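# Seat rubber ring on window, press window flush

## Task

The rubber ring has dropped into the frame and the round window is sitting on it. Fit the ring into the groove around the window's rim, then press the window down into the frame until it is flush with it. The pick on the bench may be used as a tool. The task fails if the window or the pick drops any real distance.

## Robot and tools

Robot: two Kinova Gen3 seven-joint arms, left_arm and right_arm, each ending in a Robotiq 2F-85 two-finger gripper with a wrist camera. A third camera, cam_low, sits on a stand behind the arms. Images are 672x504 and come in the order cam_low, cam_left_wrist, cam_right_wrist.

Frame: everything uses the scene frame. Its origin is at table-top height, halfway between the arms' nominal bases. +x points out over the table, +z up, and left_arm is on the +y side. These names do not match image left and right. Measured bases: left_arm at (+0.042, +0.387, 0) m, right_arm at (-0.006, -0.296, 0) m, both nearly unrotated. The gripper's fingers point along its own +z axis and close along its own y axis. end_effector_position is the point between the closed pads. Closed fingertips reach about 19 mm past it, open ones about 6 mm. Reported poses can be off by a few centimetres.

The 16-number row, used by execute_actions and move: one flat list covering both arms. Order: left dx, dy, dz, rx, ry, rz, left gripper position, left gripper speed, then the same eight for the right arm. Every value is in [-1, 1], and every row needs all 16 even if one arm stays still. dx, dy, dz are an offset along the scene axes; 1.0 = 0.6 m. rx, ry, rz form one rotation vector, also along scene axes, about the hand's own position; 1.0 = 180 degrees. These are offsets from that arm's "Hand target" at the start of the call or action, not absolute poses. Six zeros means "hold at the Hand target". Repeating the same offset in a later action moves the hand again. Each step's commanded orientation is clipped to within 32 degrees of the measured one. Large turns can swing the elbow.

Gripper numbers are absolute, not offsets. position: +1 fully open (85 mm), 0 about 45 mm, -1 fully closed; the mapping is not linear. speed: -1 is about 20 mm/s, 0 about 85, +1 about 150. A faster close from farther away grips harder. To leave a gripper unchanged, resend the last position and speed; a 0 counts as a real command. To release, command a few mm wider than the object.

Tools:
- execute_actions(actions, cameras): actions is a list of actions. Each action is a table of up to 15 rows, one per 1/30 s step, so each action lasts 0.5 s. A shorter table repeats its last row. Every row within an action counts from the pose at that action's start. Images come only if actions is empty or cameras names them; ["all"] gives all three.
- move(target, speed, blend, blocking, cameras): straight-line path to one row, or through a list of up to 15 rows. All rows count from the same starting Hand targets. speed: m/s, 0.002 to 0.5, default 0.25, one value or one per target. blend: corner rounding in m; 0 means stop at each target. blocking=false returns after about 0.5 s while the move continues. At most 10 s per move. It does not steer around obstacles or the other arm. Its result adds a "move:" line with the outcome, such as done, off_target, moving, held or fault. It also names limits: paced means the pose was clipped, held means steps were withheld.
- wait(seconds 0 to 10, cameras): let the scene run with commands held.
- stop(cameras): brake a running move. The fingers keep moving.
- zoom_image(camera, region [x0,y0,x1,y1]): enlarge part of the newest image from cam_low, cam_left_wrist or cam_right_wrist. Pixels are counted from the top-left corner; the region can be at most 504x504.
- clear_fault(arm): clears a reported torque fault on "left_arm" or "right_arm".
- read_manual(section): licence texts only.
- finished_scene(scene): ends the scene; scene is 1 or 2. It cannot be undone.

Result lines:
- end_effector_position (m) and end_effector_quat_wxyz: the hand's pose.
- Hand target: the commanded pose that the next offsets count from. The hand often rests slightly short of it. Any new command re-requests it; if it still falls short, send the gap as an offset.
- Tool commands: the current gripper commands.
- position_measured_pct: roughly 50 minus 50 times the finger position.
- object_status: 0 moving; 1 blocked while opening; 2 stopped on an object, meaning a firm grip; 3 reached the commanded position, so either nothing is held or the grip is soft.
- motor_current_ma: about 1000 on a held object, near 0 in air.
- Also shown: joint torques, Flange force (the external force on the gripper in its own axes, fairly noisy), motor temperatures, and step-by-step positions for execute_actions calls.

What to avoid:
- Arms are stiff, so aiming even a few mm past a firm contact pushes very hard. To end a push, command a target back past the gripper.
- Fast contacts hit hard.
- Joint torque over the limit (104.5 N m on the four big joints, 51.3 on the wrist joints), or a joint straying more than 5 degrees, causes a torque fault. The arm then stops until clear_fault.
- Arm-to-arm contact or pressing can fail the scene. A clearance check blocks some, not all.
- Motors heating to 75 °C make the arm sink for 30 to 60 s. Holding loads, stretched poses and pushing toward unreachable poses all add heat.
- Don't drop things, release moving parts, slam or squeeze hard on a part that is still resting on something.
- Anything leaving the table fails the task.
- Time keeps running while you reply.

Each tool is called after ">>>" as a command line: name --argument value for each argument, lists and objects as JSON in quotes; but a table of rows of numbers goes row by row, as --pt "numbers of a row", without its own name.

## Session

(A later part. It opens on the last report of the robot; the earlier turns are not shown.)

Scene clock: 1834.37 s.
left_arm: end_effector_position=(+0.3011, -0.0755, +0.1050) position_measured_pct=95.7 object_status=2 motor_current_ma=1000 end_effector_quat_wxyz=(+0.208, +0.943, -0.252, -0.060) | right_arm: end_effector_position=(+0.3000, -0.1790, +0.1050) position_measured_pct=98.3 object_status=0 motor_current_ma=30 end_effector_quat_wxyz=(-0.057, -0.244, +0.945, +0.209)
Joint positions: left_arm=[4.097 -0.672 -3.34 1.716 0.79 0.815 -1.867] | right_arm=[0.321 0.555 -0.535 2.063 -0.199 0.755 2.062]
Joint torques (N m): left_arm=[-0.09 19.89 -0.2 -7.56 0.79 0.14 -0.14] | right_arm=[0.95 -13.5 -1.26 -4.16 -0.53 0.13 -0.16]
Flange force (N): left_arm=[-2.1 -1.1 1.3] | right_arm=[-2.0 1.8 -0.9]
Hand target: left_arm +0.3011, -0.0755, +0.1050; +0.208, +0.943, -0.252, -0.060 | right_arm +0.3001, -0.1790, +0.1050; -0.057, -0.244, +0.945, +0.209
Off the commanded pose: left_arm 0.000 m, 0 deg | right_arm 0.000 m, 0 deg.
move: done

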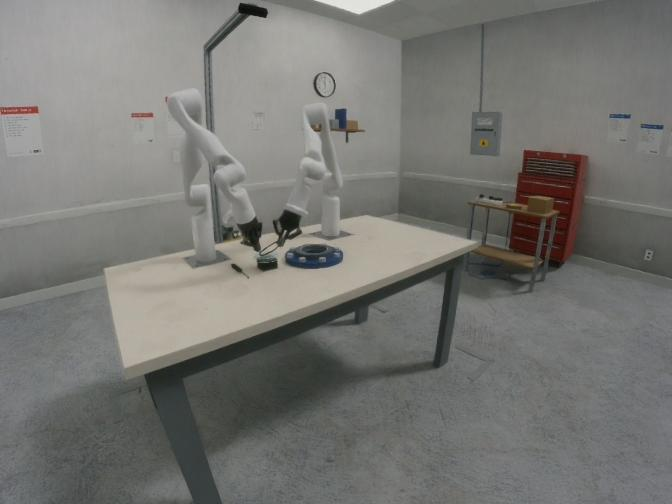

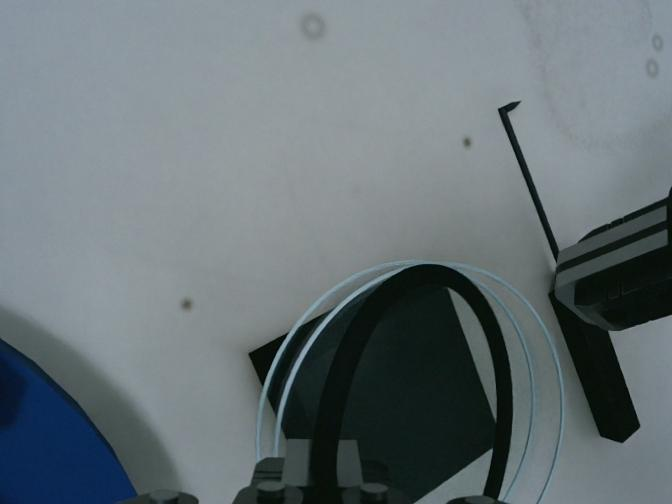

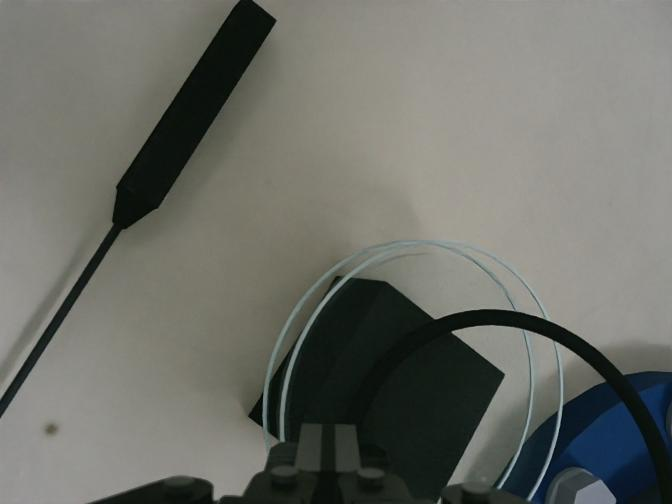

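>>> move --pt "0 0 0 0 0 0 -0.97 -0.3 0.0117 -0.0232 0.0667 0 0 0 -0.3 0" --pt "0.0018 0.0032 0.075 0 0 0 -0.97 -0.3 0.0117 -0.0232 0.0667 0 0 0 -0.3 0" --pt "0.0018 0.0032 0.075 0 0 0 -0.97 -0.3 0.0008 0.025 0.0023 0 0 0 -0.3 0" --speed 0.06 --cameras '["all"]'

>>> zoom_image --camera "cam_low" --region '[240, 220, 300, 280]'

Scene clock: 1848.40 s.
left_arm: end_effector_position=(+0.3022, -0.0735, +0.1500) position_measured_pct=95.7 object_status=2 motor_current_ma=1000 end_effector_quat_wxyz=(+0.208, +0.943, -0.252, -0.060) | right_arm: end_effector_position=(+0.3005, -0.1640, +0.1064) position_measured_pct=64.9 object_status=3 motor_current_ma=0 end_effector_quat_wxyz=(-0.057, -0.244, +0.945, +0.209)
Joint positions: left_arm=[4.117 -0.598 -3.376 1.677 0.729 0.911 -1.783] | right_arm=[0.286 0.554 -0.542 2.058 -0.206 0.745 2.028]
Joint torques (N m): left_arm=[-0.06 19.42 -0.45 -8.3 0.9 0 -0.14] | right_arm=[0.89 -13.59 -1.27 -4.34 -0.49 0.23 -0.13]
Flange force (N): left_arm=[-2.0 -1.2 1.5] | right_arm=[-1.5 1.8 -0.3]
Hand target: left_arm +0.3022, -0.0735, +0.1500; +0.208, +0.943, -0.252, -0.060 | right_arm +0.3005, -0.1640, +0.1064; -0.057, -0.244, +0.945, +0.209
Off the commanded pose: left_arm 0.000 m, 0 deg | right_arm 0.000 m, 0 deg.
move: done

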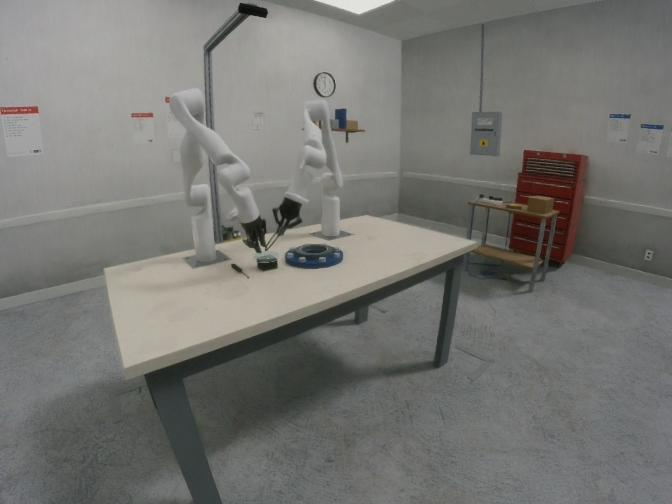

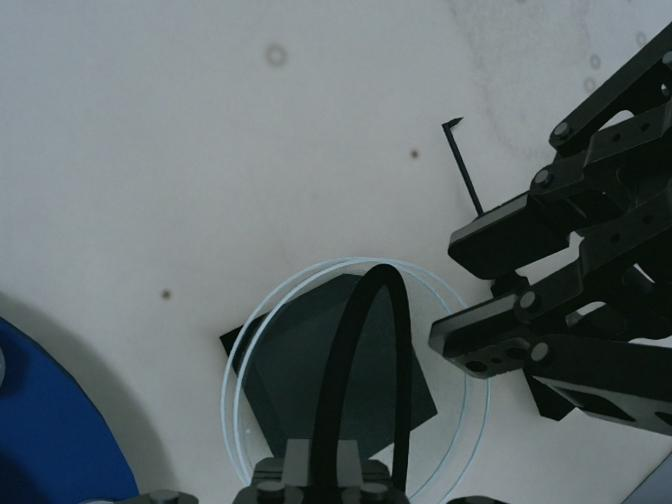

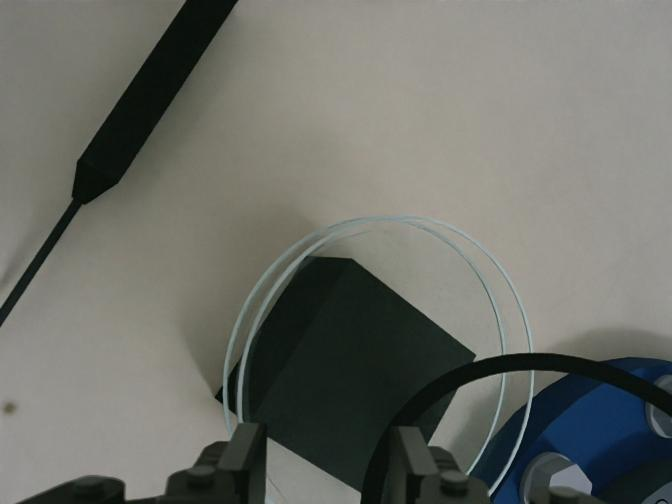

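Scaled by 8.400 from the camera's 672x504 image, which has a finer 960x720 frame.

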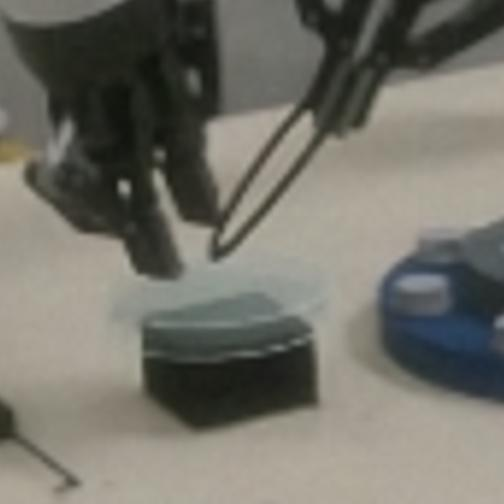

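>>> move --pt "0 0 0 0 0 0 -0.97 -0.3 0.0105 -0.0183 0.045 0 0 0 -0.3 0" --pt "0 0 0 -0.192 0.111 0 -0.97 -0.3 0.0105 -0.0183 0.045 0 0 0 -0.3 0" --speed 0.06 --cameras '["all"]'

>>> zoom_image --camera "cam_low" --region '[240, 220, 300, 280]'

Scene clock: 1863.93 s.
left_arm: end_effector_position=(+0.3022, -0.0735, +0.1500) position_measured_pct=95.7 object_status=2 motor_current_ma=1000 end_effector_quat_wxyz=(+0.517, +0.815, -0.219, -0.143) | right_arm: end_effector_position=(+0.3068, -0.1750, +0.1334) position_measured_pct=64.9 object_status=3 motor_current_ma=0 end_effector_quat_wxyz=(-0.057, -0.244, +0.945, +0.209)
Joint positions: left_arm=[3.579 -0.854 -3.045 1.823 1.288 1.137 -2.612] | right_arm=[0.322 0.502 -0.546 2.012 -0.211 0.849 2.04]
Joint torques (N m): left_arm=[-0.34 19.64 2.76 -4.99 1.1 2.31 -0.27] | right_arm=[0.95 -13.32 -1.08 -4.89 -0.57 0.11 -0.1]
Flange force (N): left_arm=[-2.3 -0.6 1.5] | right_arm=[-2.1 1.8 -0.9]
Hand target: left_arm +0.3022, -0.0735, +0.1500; +0.517, +0.815, -0.219, -0.143 | right_arm +0.3068, -0.1750, +0.1334; -0.057, -0.244, +0.945, +0.209
Off the commanded pose: left_arm 0.000 m, 0 deg | right_arm 0.000 m, 0 deg.
move: done

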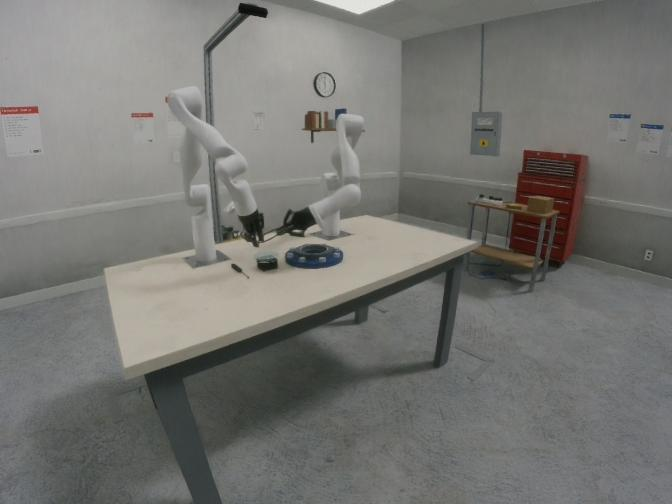

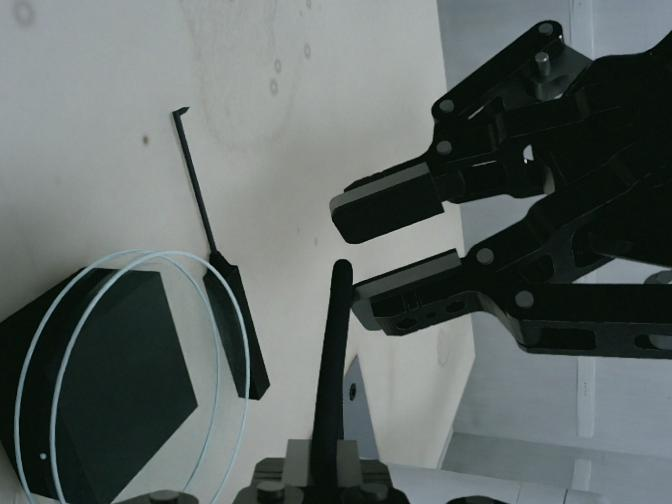

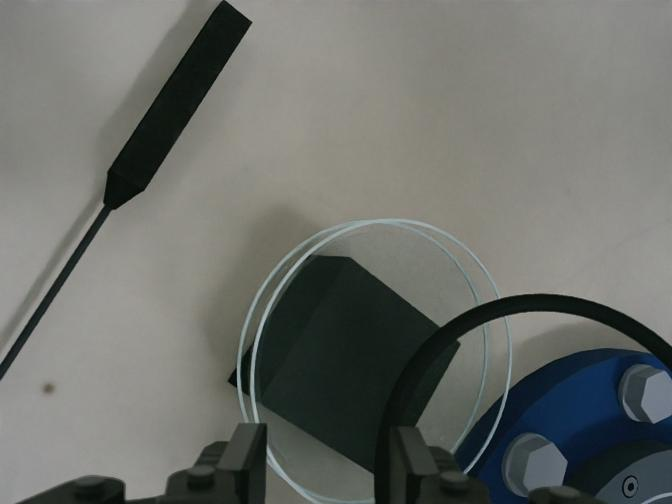

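Scaled by 8.400 from the camera's 672x504 image, which has a finer 960x720 frame.

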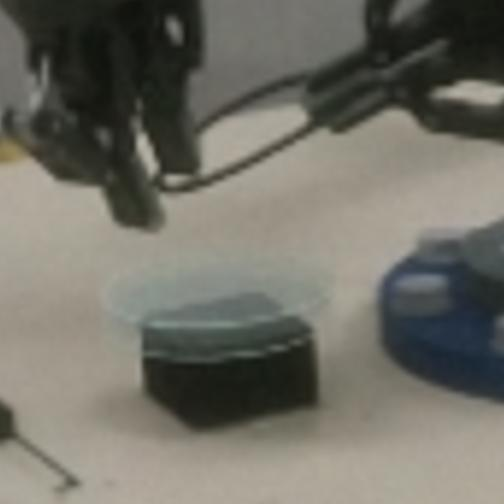

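>>> move --pt "0 0 0 0 0 0 -0.97 -0.3 -0.0145 0.011 0.0093 0 0 0 -0.3 0" --pt "0 0 0 0 0 0 -0.97 -0.3 -0.018 0.0172 -0.0057 0 0 0 -0.3 0" --speed 0.05 --cameras '["all"]'

>>> zoom_image --camera "cam_low" --region '[240, 220, 300, 280]'

Scene clock: 1881.07 s.
left_arm: end_effector_position=(+0.3022, -0.0735, +0.1500) position_measured_pct=95.7 object_status=2 motor_current_ma=1000 end_effector_quat_wxyz=(+0.517, +0.815, -0.219, -0.143) | right_arm: end_effector_position=(+0.2960, -0.1647, +0.1300) position_measured_pct=64.9 object_status=3 motor_current_ma=0 end_effector_quat_wxyz=(-0.057, -0.244, +0.945, +0.209)
Joint positions: left_arm=[3.579 -0.854 -3.045 1.823 1.288 1.137 -2.612] | right_arm=[0.304 0.494 -0.557 2.049 -0.224 0.811 2.024]
Joint torques (N m): left_arm=[-0.07 19.67 2.83 -4.98 1.19 2.08 -0.21] | right_arm=[1.01 -12.96 -1.15 -4.75 -0.56 0.03 -0.16]
Flange force (N): left_arm=[-2.2 -1.0 0.6] | right_arm=[-2.1 1.9 -1.0]
Hand target: left_arm +0.3022, -0.0735, +0.1500; +0.517, +0.815, -0.219, -0.143 | right_arm +0.2960, -0.1647, +0.1300; -0.057, -0.244, +0.945, +0.209
Off the commanded pose: left_arm 0.000 m, 0 deg | right_arm 0.000 m, 0 deg.
move: done

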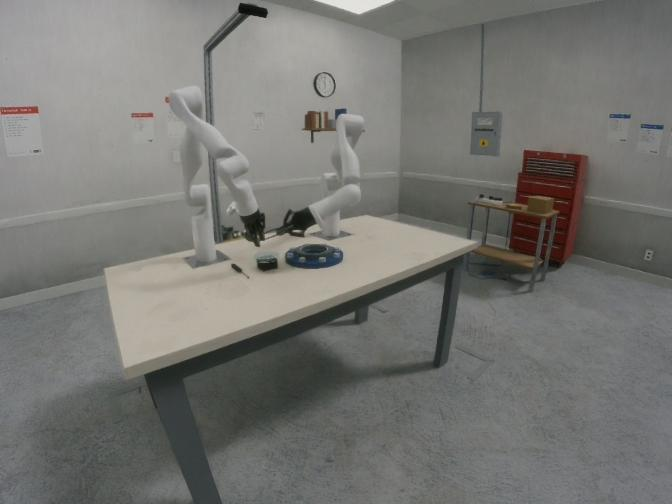

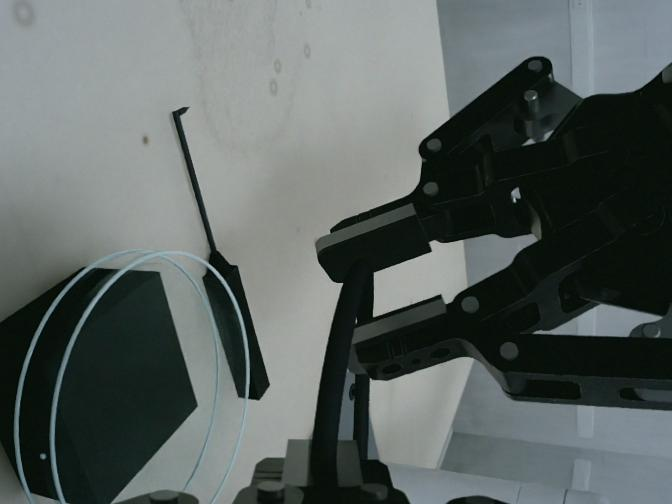

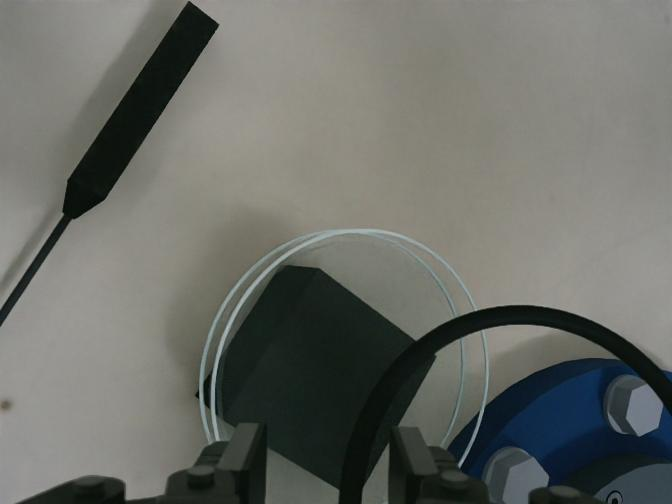

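Scaled by 8.400 from the camera's 672x504 image, which has a finer 960x720 frame.

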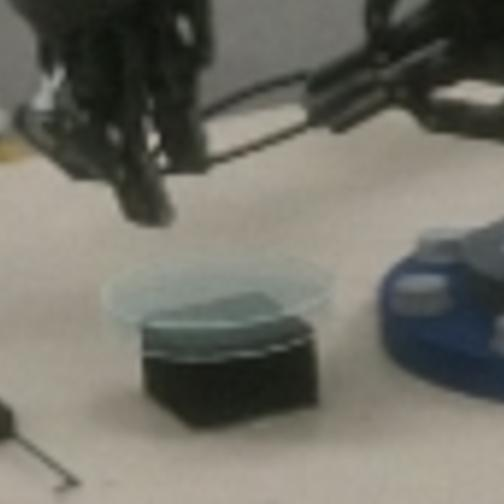

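>>> move --pt "0 0 0 0 0 0 -0.97 -0.3 0 0 0 0 0 0 -0.97 -0.3" --speed 0.05 --cameras '["all"]'

>>> zoom_image --camera "cam_left_wrist" --region '[280, 200, 480, 350]'

Scene clock: 1887.77 s.
left_arm: end_effector_position=(+0.3022, -0.0735, +0.1500) position_measured_pct=95.7 object_status=2 motor_current_ma=1000 end_effector_quat_wxyz=(+0.517, +0.815, -0.219, -0.143) | right_arm: end_effector_position=(+0.2960, -0.1647, +0.1300) position_measured_pct=95.7 object_status=0 motor_current_ma=1000 end_effector_quat_wxyz=(-0.057, -0.244, +0.945, +0.209)
Joint positions: left_arm=[3.579 -0.854 -3.045 1.823 1.288 1.137 -2.612] | right_arm=[0.304 0.494 -0.557 2.049 -0.224 0.811 2.024]
Joint torques (N m): left_arm=[-0.11 19.65 2.8 -4.95 1.17 2.11 -0.18] | right_arm=[0.98 -12.9 -1.04 -4.75 -0.57 0.07 -0.12]
Flange force (N): left_arm=[-2.2 -1.0 0.7] | right_arm=[-1.9 2.1 -1.0]
Hand target: left_arm +0.3022, -0.0735, +0.1500; +0.517, +0.815, -0.219, -0.143 | right_arm +0.2960, -0.1647, +0.1300; -0.057, -0.244, +0.945, +0.209
Off the commanded pose: left_arm 0.000 m, 0 deg | right_arm 0.000 m, 0 deg.
move: done

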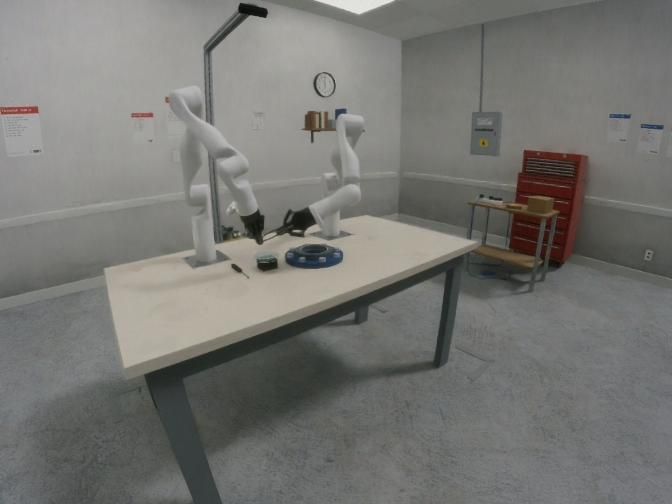

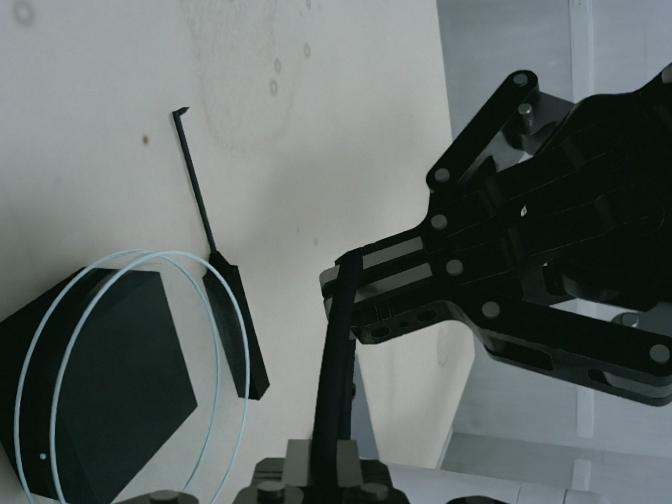

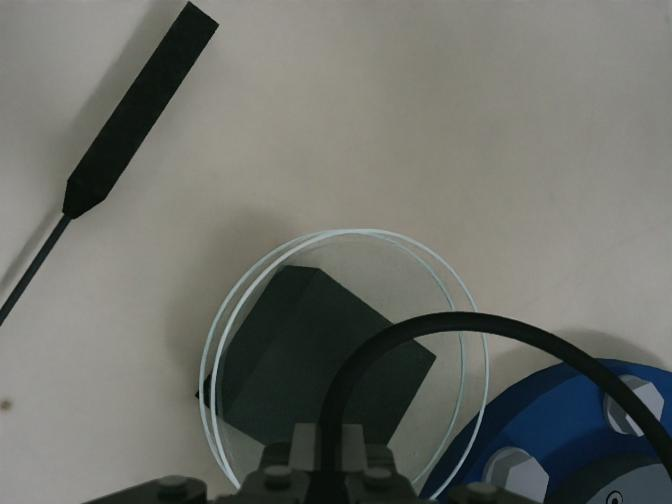

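Scaled by 2.520.

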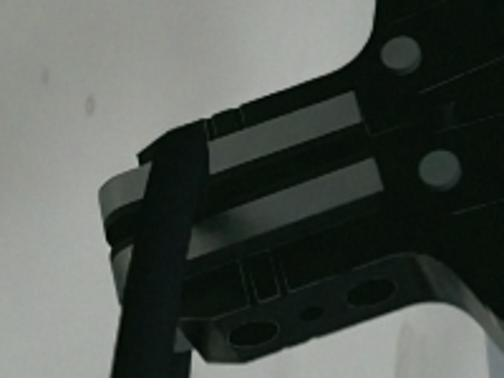

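>>> move --pt "-0.0167 -0.0053 -0.0652 0.192 -0.111 0 -0.97 -0.3 -0.008 -0.0222 -0.0312 0 0 0 -0.97 -0.3" --speed 0.05

>>> move --pt "0 0.01 0 0 0 0 -0.97 -0.3 0 -0.0101 0 0 0 0 -0.97 -0.3" --speed 0.02 --cameras '["all"]'

>>> zoom_image --camera "cam_low" --region '[240, 220, 300, 280]'

Scene clock: 1906.93 s.
left_arm: end_effector_position=(+0.2922, -0.0767, +0.1109) position_measured_pct=95.7 object_status=2 motor_current_ma=1000 end_effector_quat_wxyz=(+0.208, +0.943, -0.252, -0.060) | right_arm: end_effector_position=(+0.2912, -0.1780, +0.1113) position_measured_pct=95.7 object_status=2 motor_current_ma=1000 end_effector_quat_wxyz=(-0.057, -0.244, +0.945, +0.209)
Joint positions: left_arm=[4.13 -0.654 -3.366 1.731 0.804 0.821 -1.862] | right_arm=[0.33 0.528 -0.547 2.085 -0.21 0.758 2.063]
Joint torques (N m): left_arm=[-0.02 19.62 -0.53 -7.54 0.8 0.14 -0.38] | right_arm=[1.02 -13.04 -0.99 -4.2 -0.45 0.15 -0.11]
Flange force (N): left_arm=[-1.7 -0.5 1.2] | right_arm=[-2.1 2.3 -0.8]
Hand target: left_arm +0.2922, -0.0767, +0.1109; +0.208, +0.943, -0.252, -0.060 | right_arm +0.2912, -0.1780, +0.1113; -0.057, -0.244, +0.945, +0.209
Off the commanded pose: left_arm 0.000 m, 0 deg | right_arm 0.000 m, 0 deg.
move: done

Scene clock: 1907.67 s.
left_arm: end_effector_position=(+0.2922, -0.0708, +0.1109) position_measured_pct=95.7 object_status=2 motor_current_ma=1000 end_effector_quat_wxyz=(+0.208, +0.943, -0.252, -0.060) | right_arm: end_effector_position=(+0.2912, -0.1840, +0.1113) position_measured_pct=95.7 object_status=2 motor_current_ma=1000 end_effector_quat_wxyz=(-0.057, -0.244, +0.945, +0.209)
Joint positions: left_arm=[4.122 -0.647 -3.365 1.747 0.805 0.817 -1.876] | right_arm=[0.345 0.528 -0.545 2.085 -0.207 0.764 2.076]
Joint torques (N m): left_arm=[-0.92 19.12 -1.22 -6.3 0.12 0.38 -0.13] | right_arm=[2.31 -13.2 0.05 -3.98 0.15 0.08 -0.23]
Flange force (N): left_arm=[-0.2 1.5 2.8] | right_arm=[-4.4 4.9 0.2]
Hand target: left_arm +0.2922, -0.0707, +0.1109; +0.208, +0.943, -0.252, -0.060 | right_arm +0.2912, -0.1840, +0.1113; -0.057, -0.244, +0.945, +0.209
Off the commanded pose: left_arm 0.000 m, 0 deg | right_arm 0.000 m, 0 deg.
move: done

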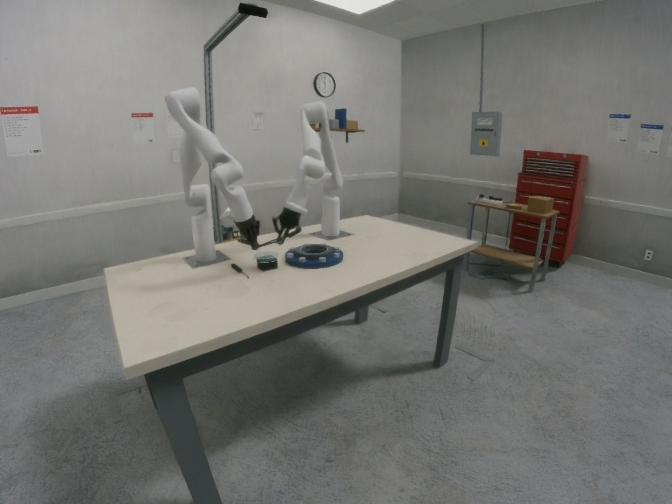

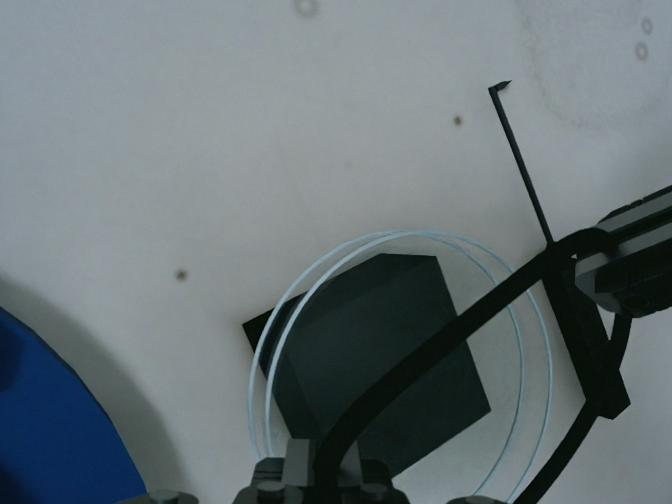

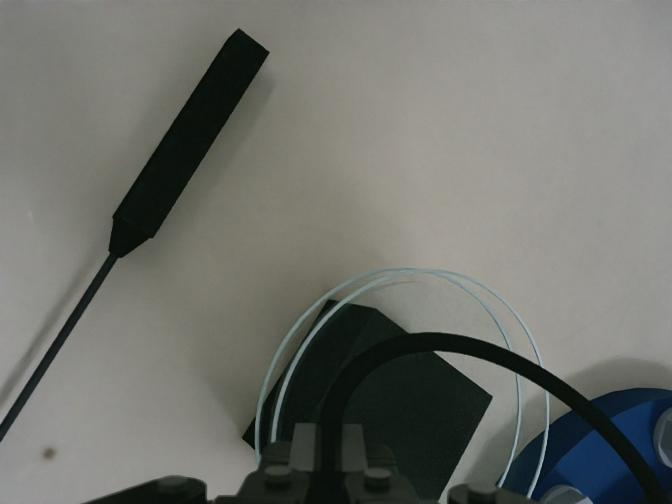

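Scaled by 8.400 from the camera's 672x504 image, which has a finer 960x720 frame.

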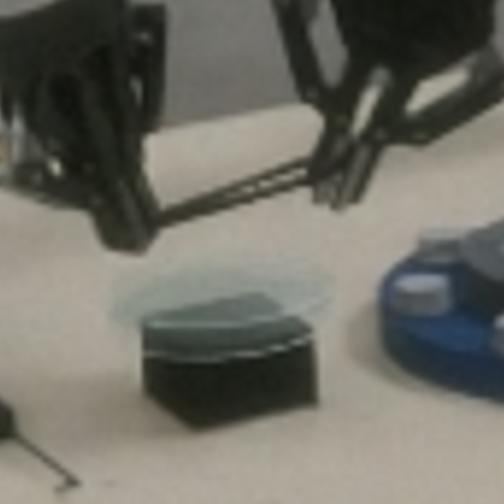

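>>> move --pt "-0.0423 0 -0.0245 0 -0.083 0 -0.97 -0.3 -0.0423 0 -0.0245 0 -0.083 0 -0.97 -0.3" --speed 0.03 --cameras '["all"]'

>>> zoom_image --camera "cam_low" --region '[240, 220, 300, 280]'

Scene clock: 1970.97 s.
left_arm: end_effector_position=(+0.2668, -0.0707, +0.0962) position_measured_pct=95.7 object_status=2 motor_current_ma=1000 end_effector_quat_wxyz=(+0.173, +0.943, -0.276, +0.063) | right_arm: end_effector_position=(+0.2659, -0.1840, +0.0966) position_measured_pct=95.7 object_status=2 motor_current_ma=1000 end_effector_quat_wxyz=(+0.066, -0.269, +0.945, +0.175)
Joint positions: left_arm=[4.321 -0.563 -3.372 1.964 0.821 0.416 -1.872] | right_arm=[0.467 0.428 -0.696 2.396 -0.3 0.324 2.234]
Joint torques (N m): left_arm=[-0.65 17.23 -1.38 -5.9 0.04 -0.24 -0.12] | right_arm=[1.94 -9.93 0.13 -3.42 0.16 -0.59 -0.15]
Flange force (N): left_arm=[-1.0 0.9 2.8] | right_arm=[-3.8 5.5 0.2]
Hand target: left_arm +0.2668, -0.0707, +0.0962; +0.173, +0.943, -0.276, +0.063 | right_arm +0.2658, -0.1840, +0.0966; +0.066, -0.269, +0.945, +0.175
Off the commanded pose: left_arm 0.000 m, 0 deg | right_arm 0.000 m, 0 deg.
move: done

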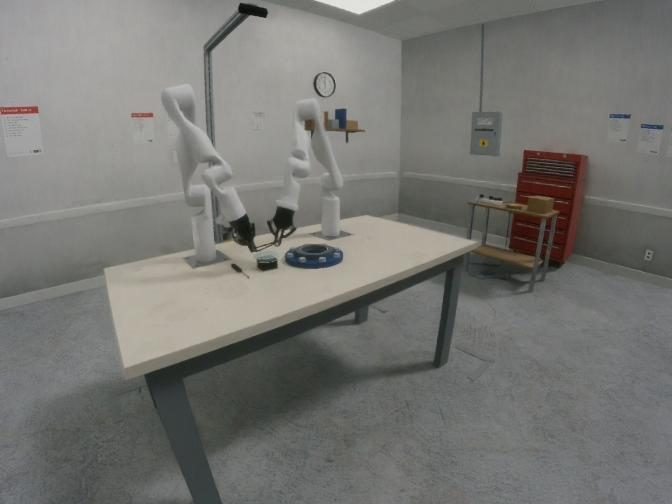

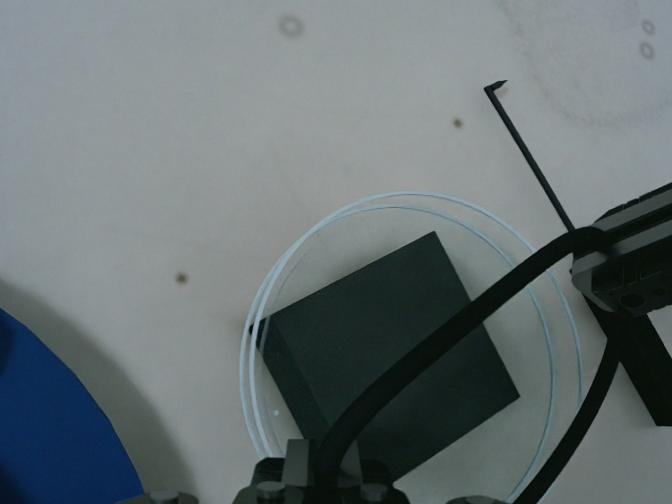

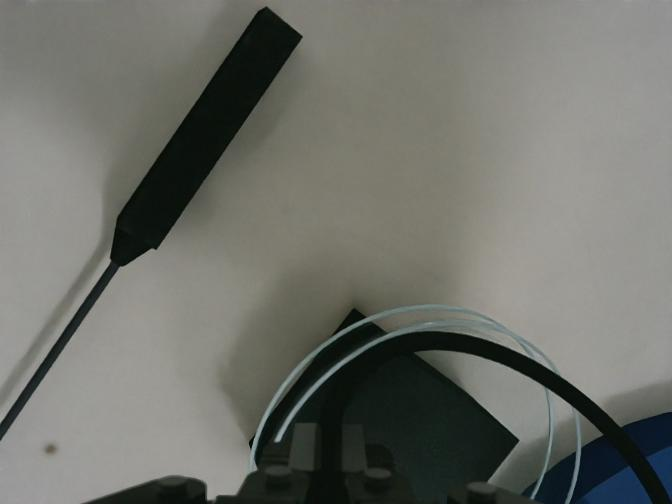

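Scaled by 8.400 from the camera's 672x504 image, which has a finer 960x720 frame.

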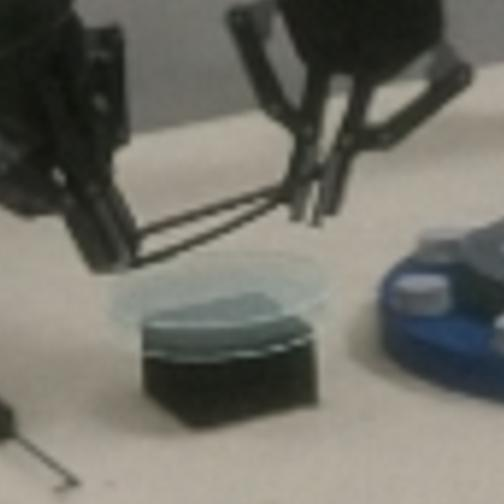

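>>> move --pt "-0.016 0 0.0 0 -0.044 0 -0.97 -0.3 -0.016 0 0 0 -0.044 0 -0.97 -0.3" --pt "-0.016 0 -0.028 0 -0.044 0 -0.97 -0.3 -0.016 0 -0.028 0 -0.044 0 -0.97 -0.3" --speed 0.03 --cameras '["all"]'

>>> zoom_image --camera "cam_low" --region '[240, 220, 300, 280]'

Scene clock: 1988.27 s.
left_arm: end_effector_position=(+0.2572, -0.0707, +0.0794) position_measured_pct=95.7 object_status=2 motor_current_ma=1000 end_effector_quat_wxyz=(+0.154, +0.937, -0.288, +0.128) | right_arm: end_effector_position=(+0.2563, -0.1840, +0.0798) position_measured_pct=95.7 object_status=2 motor_current_ma=1000 end_effector_quat_wxyz=(+0.131, -0.281, +0.938, +0.156)
Joint positions: left_arm=[4.406 -0.573 -3.334 2.058 0.844 0.171 -1.863] | right_arm=[0.52 0.479 -0.807 2.565 -0.337 -0.01 2.301]
Joint torques (N m): left_arm=[-0.44 16.77 -0.97 -5.33 0.08 -0.77 0] | right_arm=[1.61 -9.14 -0.04 -2.32 0.18 -1.05 -0.19]
Flange force (N): left_arm=[0.1 1.3 1.3] | right_arm=[-4.0 5.3 -1.6]
Hand target: left_arm +0.2572, -0.0707, +0.0794; +0.154, +0.937, -0.288, +0.128 | right_arm +0.2563, -0.1840, +0.0798; +0.131, -0.281, +0.938, +0.156
Off the commanded pose: left_arm 0.000 m, 0 deg | right_arm 0.000 m, 0 deg.
move: done

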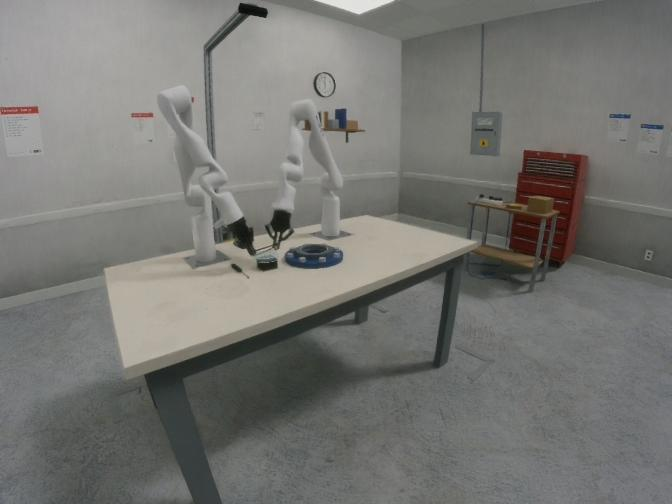

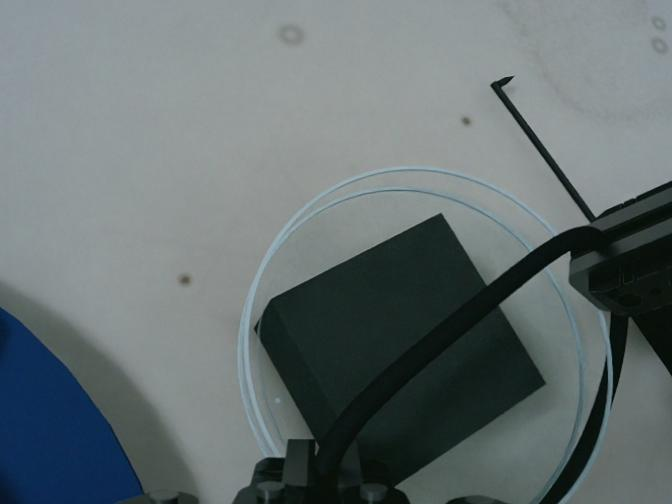

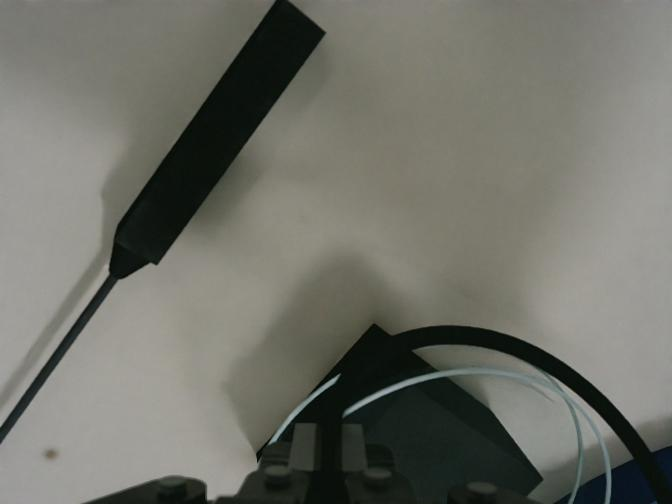

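Scaled by 8.400 from the camera's 672x504 image, which has a finer 960x720 frame.

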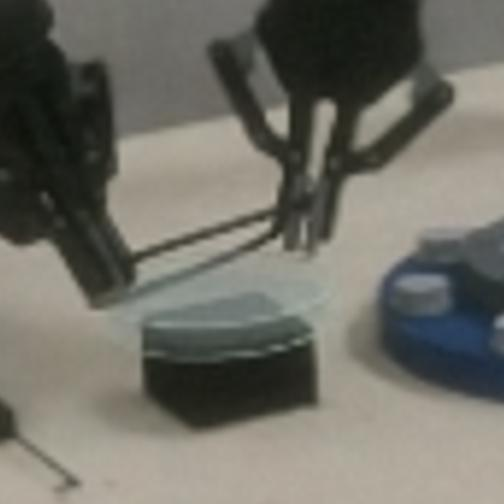

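>>> move --pt "-0.004 0 -0.003 0 -0.067 0 -0.97 -0.3 -0.004 0 -0.003 0 -0.067 0 -0.97 -0.3" --speed 0.03 --cameras '["all"]'

>>> zoom_image --camera "cam_low" --region '[240, 230, 290, 280]'

Scene clock: 1997.60 s.
left_arm: end_effector_position=(+0.2548, -0.0707, +0.0776) position_measured_pct=95.7 object_status=2 motor_current_ma=1000 end_effector_quat_wxyz=(+0.123, +0.918, -0.302, +0.226) | right_arm: end_effector_position=(+0.2548, -0.1840, +0.0784) position_measured_pct=95.7 object_status=2 motor_current_ma=1000 end_effector_quat_wxyz=(+0.141, -0.316, +0.926, +0.151)
Joint positions: left_arm=[4.633 -0.596 -3.433 2.145 0.874 -0.08 -1.817] | right_arm=[0.531 0.491 -0.823 2.58 -0.397 -0.04 2.44]
Joint torques (N m): left_arm=[-0.66 15.78 -2.06 -4.79 -0.06 -1.44 -0.12] | right_arm=[1.63 -9.08 -0.27 -2.24 0.09 -1 -0.14]
Flange force (N): left_arm=no reading | right_arm=[-4.5 5.0 -0.7]
Hand target: left_arm +0.2548, -0.0707, +0.0776; +0.123, +0.918, -0.302, +0.226 | right_arm +0.2538, -0.1840, +0.0780; +0.229, -0.296, +0.919, +0.126
Off the commanded pose: left_arm 0.000 m, 0 deg | right_arm 0.001 m, 11 deg.
joint sent to its limit (right arm) — joint 4 (elbow), upper limit, where the elbow is as bent as it goes. The joint targets are off in orientation, not in position.
move: off_target (right_arm)

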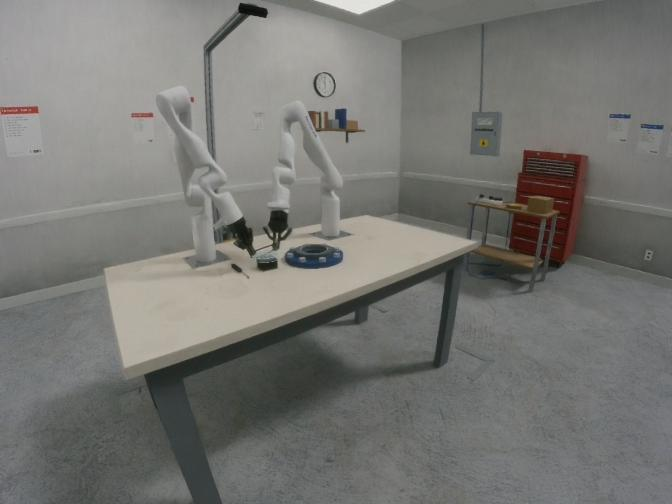

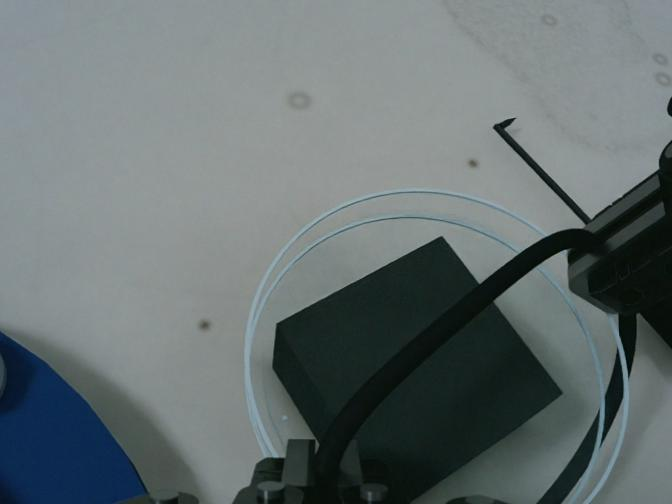

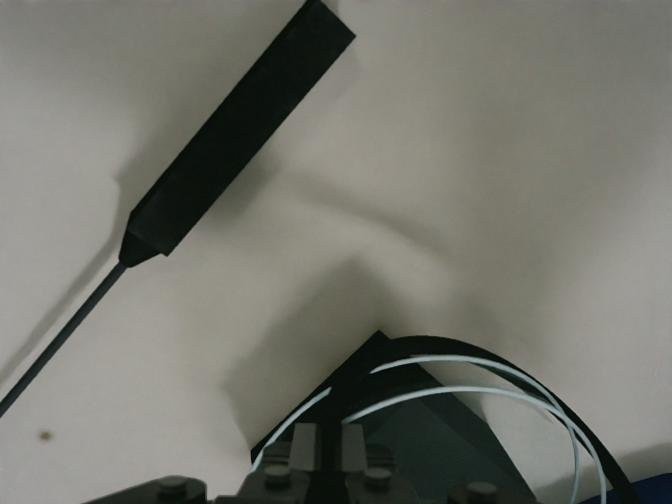

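Scaled by 10.080 from the camera's 672x504 image, which has a finer 960x720 frame.

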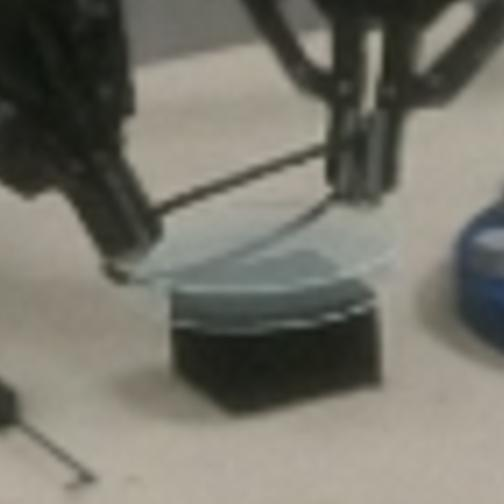

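>>> move --pt "0.004 0 0.002 0 0.055 0 -0.97 -0.3 0.004 0 0.002 0 0.06 0 -0.97 -0.3" --speed 0.03 --cameras '["cam_right_wrist","cam_left_wrist","cam_low"]'

>>> zoom_image --camera "cam_low" --region '[245, 235, 285, 275]'

>>> zoom_image --camera "cam_right_wrist" --region '[240, 300, 672, 504]'

Scene clock: 2042.60 s.
left_arm: end_effector_position=(+0.2572, -0.0707, +0.0788) position_measured_pct=95.7 object_status=2 motor_current_ma=1000 end_effector_quat_wxyz=(+0.148, +0.934, -0.291, +0.146) | right_arm: end_effector_position=(+0.2566, -0.1840, +0.0793) position_measured_pct=95.7 object_status=2 motor_current_ma=1000 end_effector_quat_wxyz=(+0.139, -0.283, +0.936, +0.153)
Joint positions: left_arm=[4.44 -0.573 -3.345 2.075 0.843 0.122 -1.854] | right_arm=[0.531 0.488 -0.828 2.58 -0.458 -0.045 2.426]
Joint torques (N m): left_arm=[-0.66 16.76 -1.43 -5.23 -0.03 -0.85 -0.13] | right_arm=[1.73 -9.21 -0.1 -2.34 0.26 -1.06 -0.07]
Flange force (N): left_arm=[-1.0 1.4 2.2] | right_arm=[-4.1 6.1 -0.2]
Hand target: left_arm +0.2572, -0.0707, +0.0788; +0.148, +0.934, -0.291, +0.146 | right_arm +0.2562, -0.1840, +0.0792; +0.141, -0.283, +0.936, +0.153
Off the commanded pose: left_arm 0.000 m, 0 deg | right_arm 0.000 m, 0 deg.
joint sent to its limit (right arm) — joint 4 (elbow), upper limit, where the elbow is as bent as it goes. The joint targets still meet the commanded pose.
move: done

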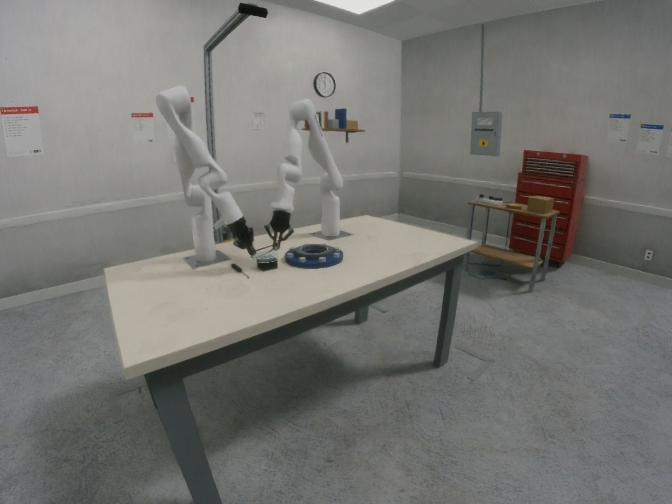

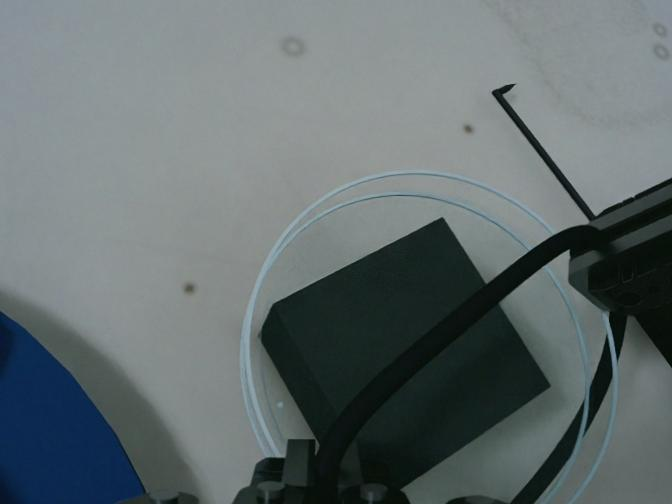

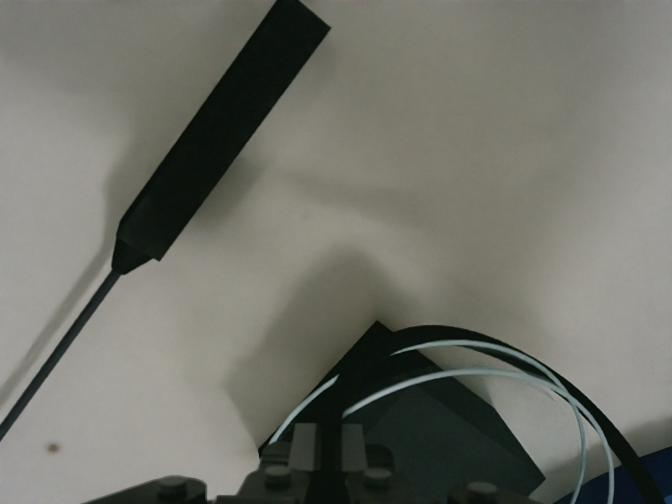

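Scaled by 12.600 from the camera's 672x504 image, which has a finer 960x720 frame.

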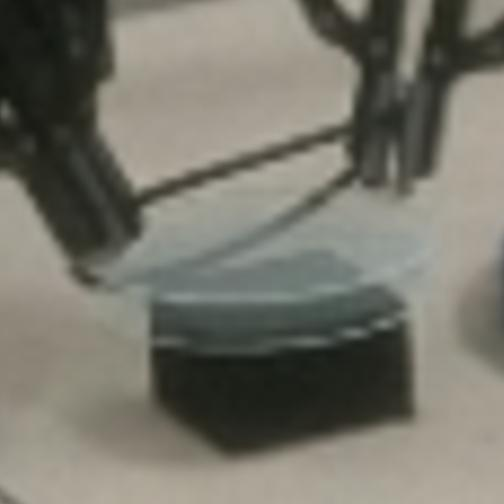

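Scaled by 1.167.

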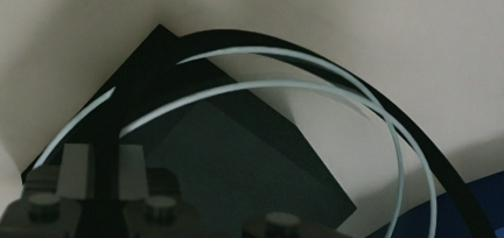

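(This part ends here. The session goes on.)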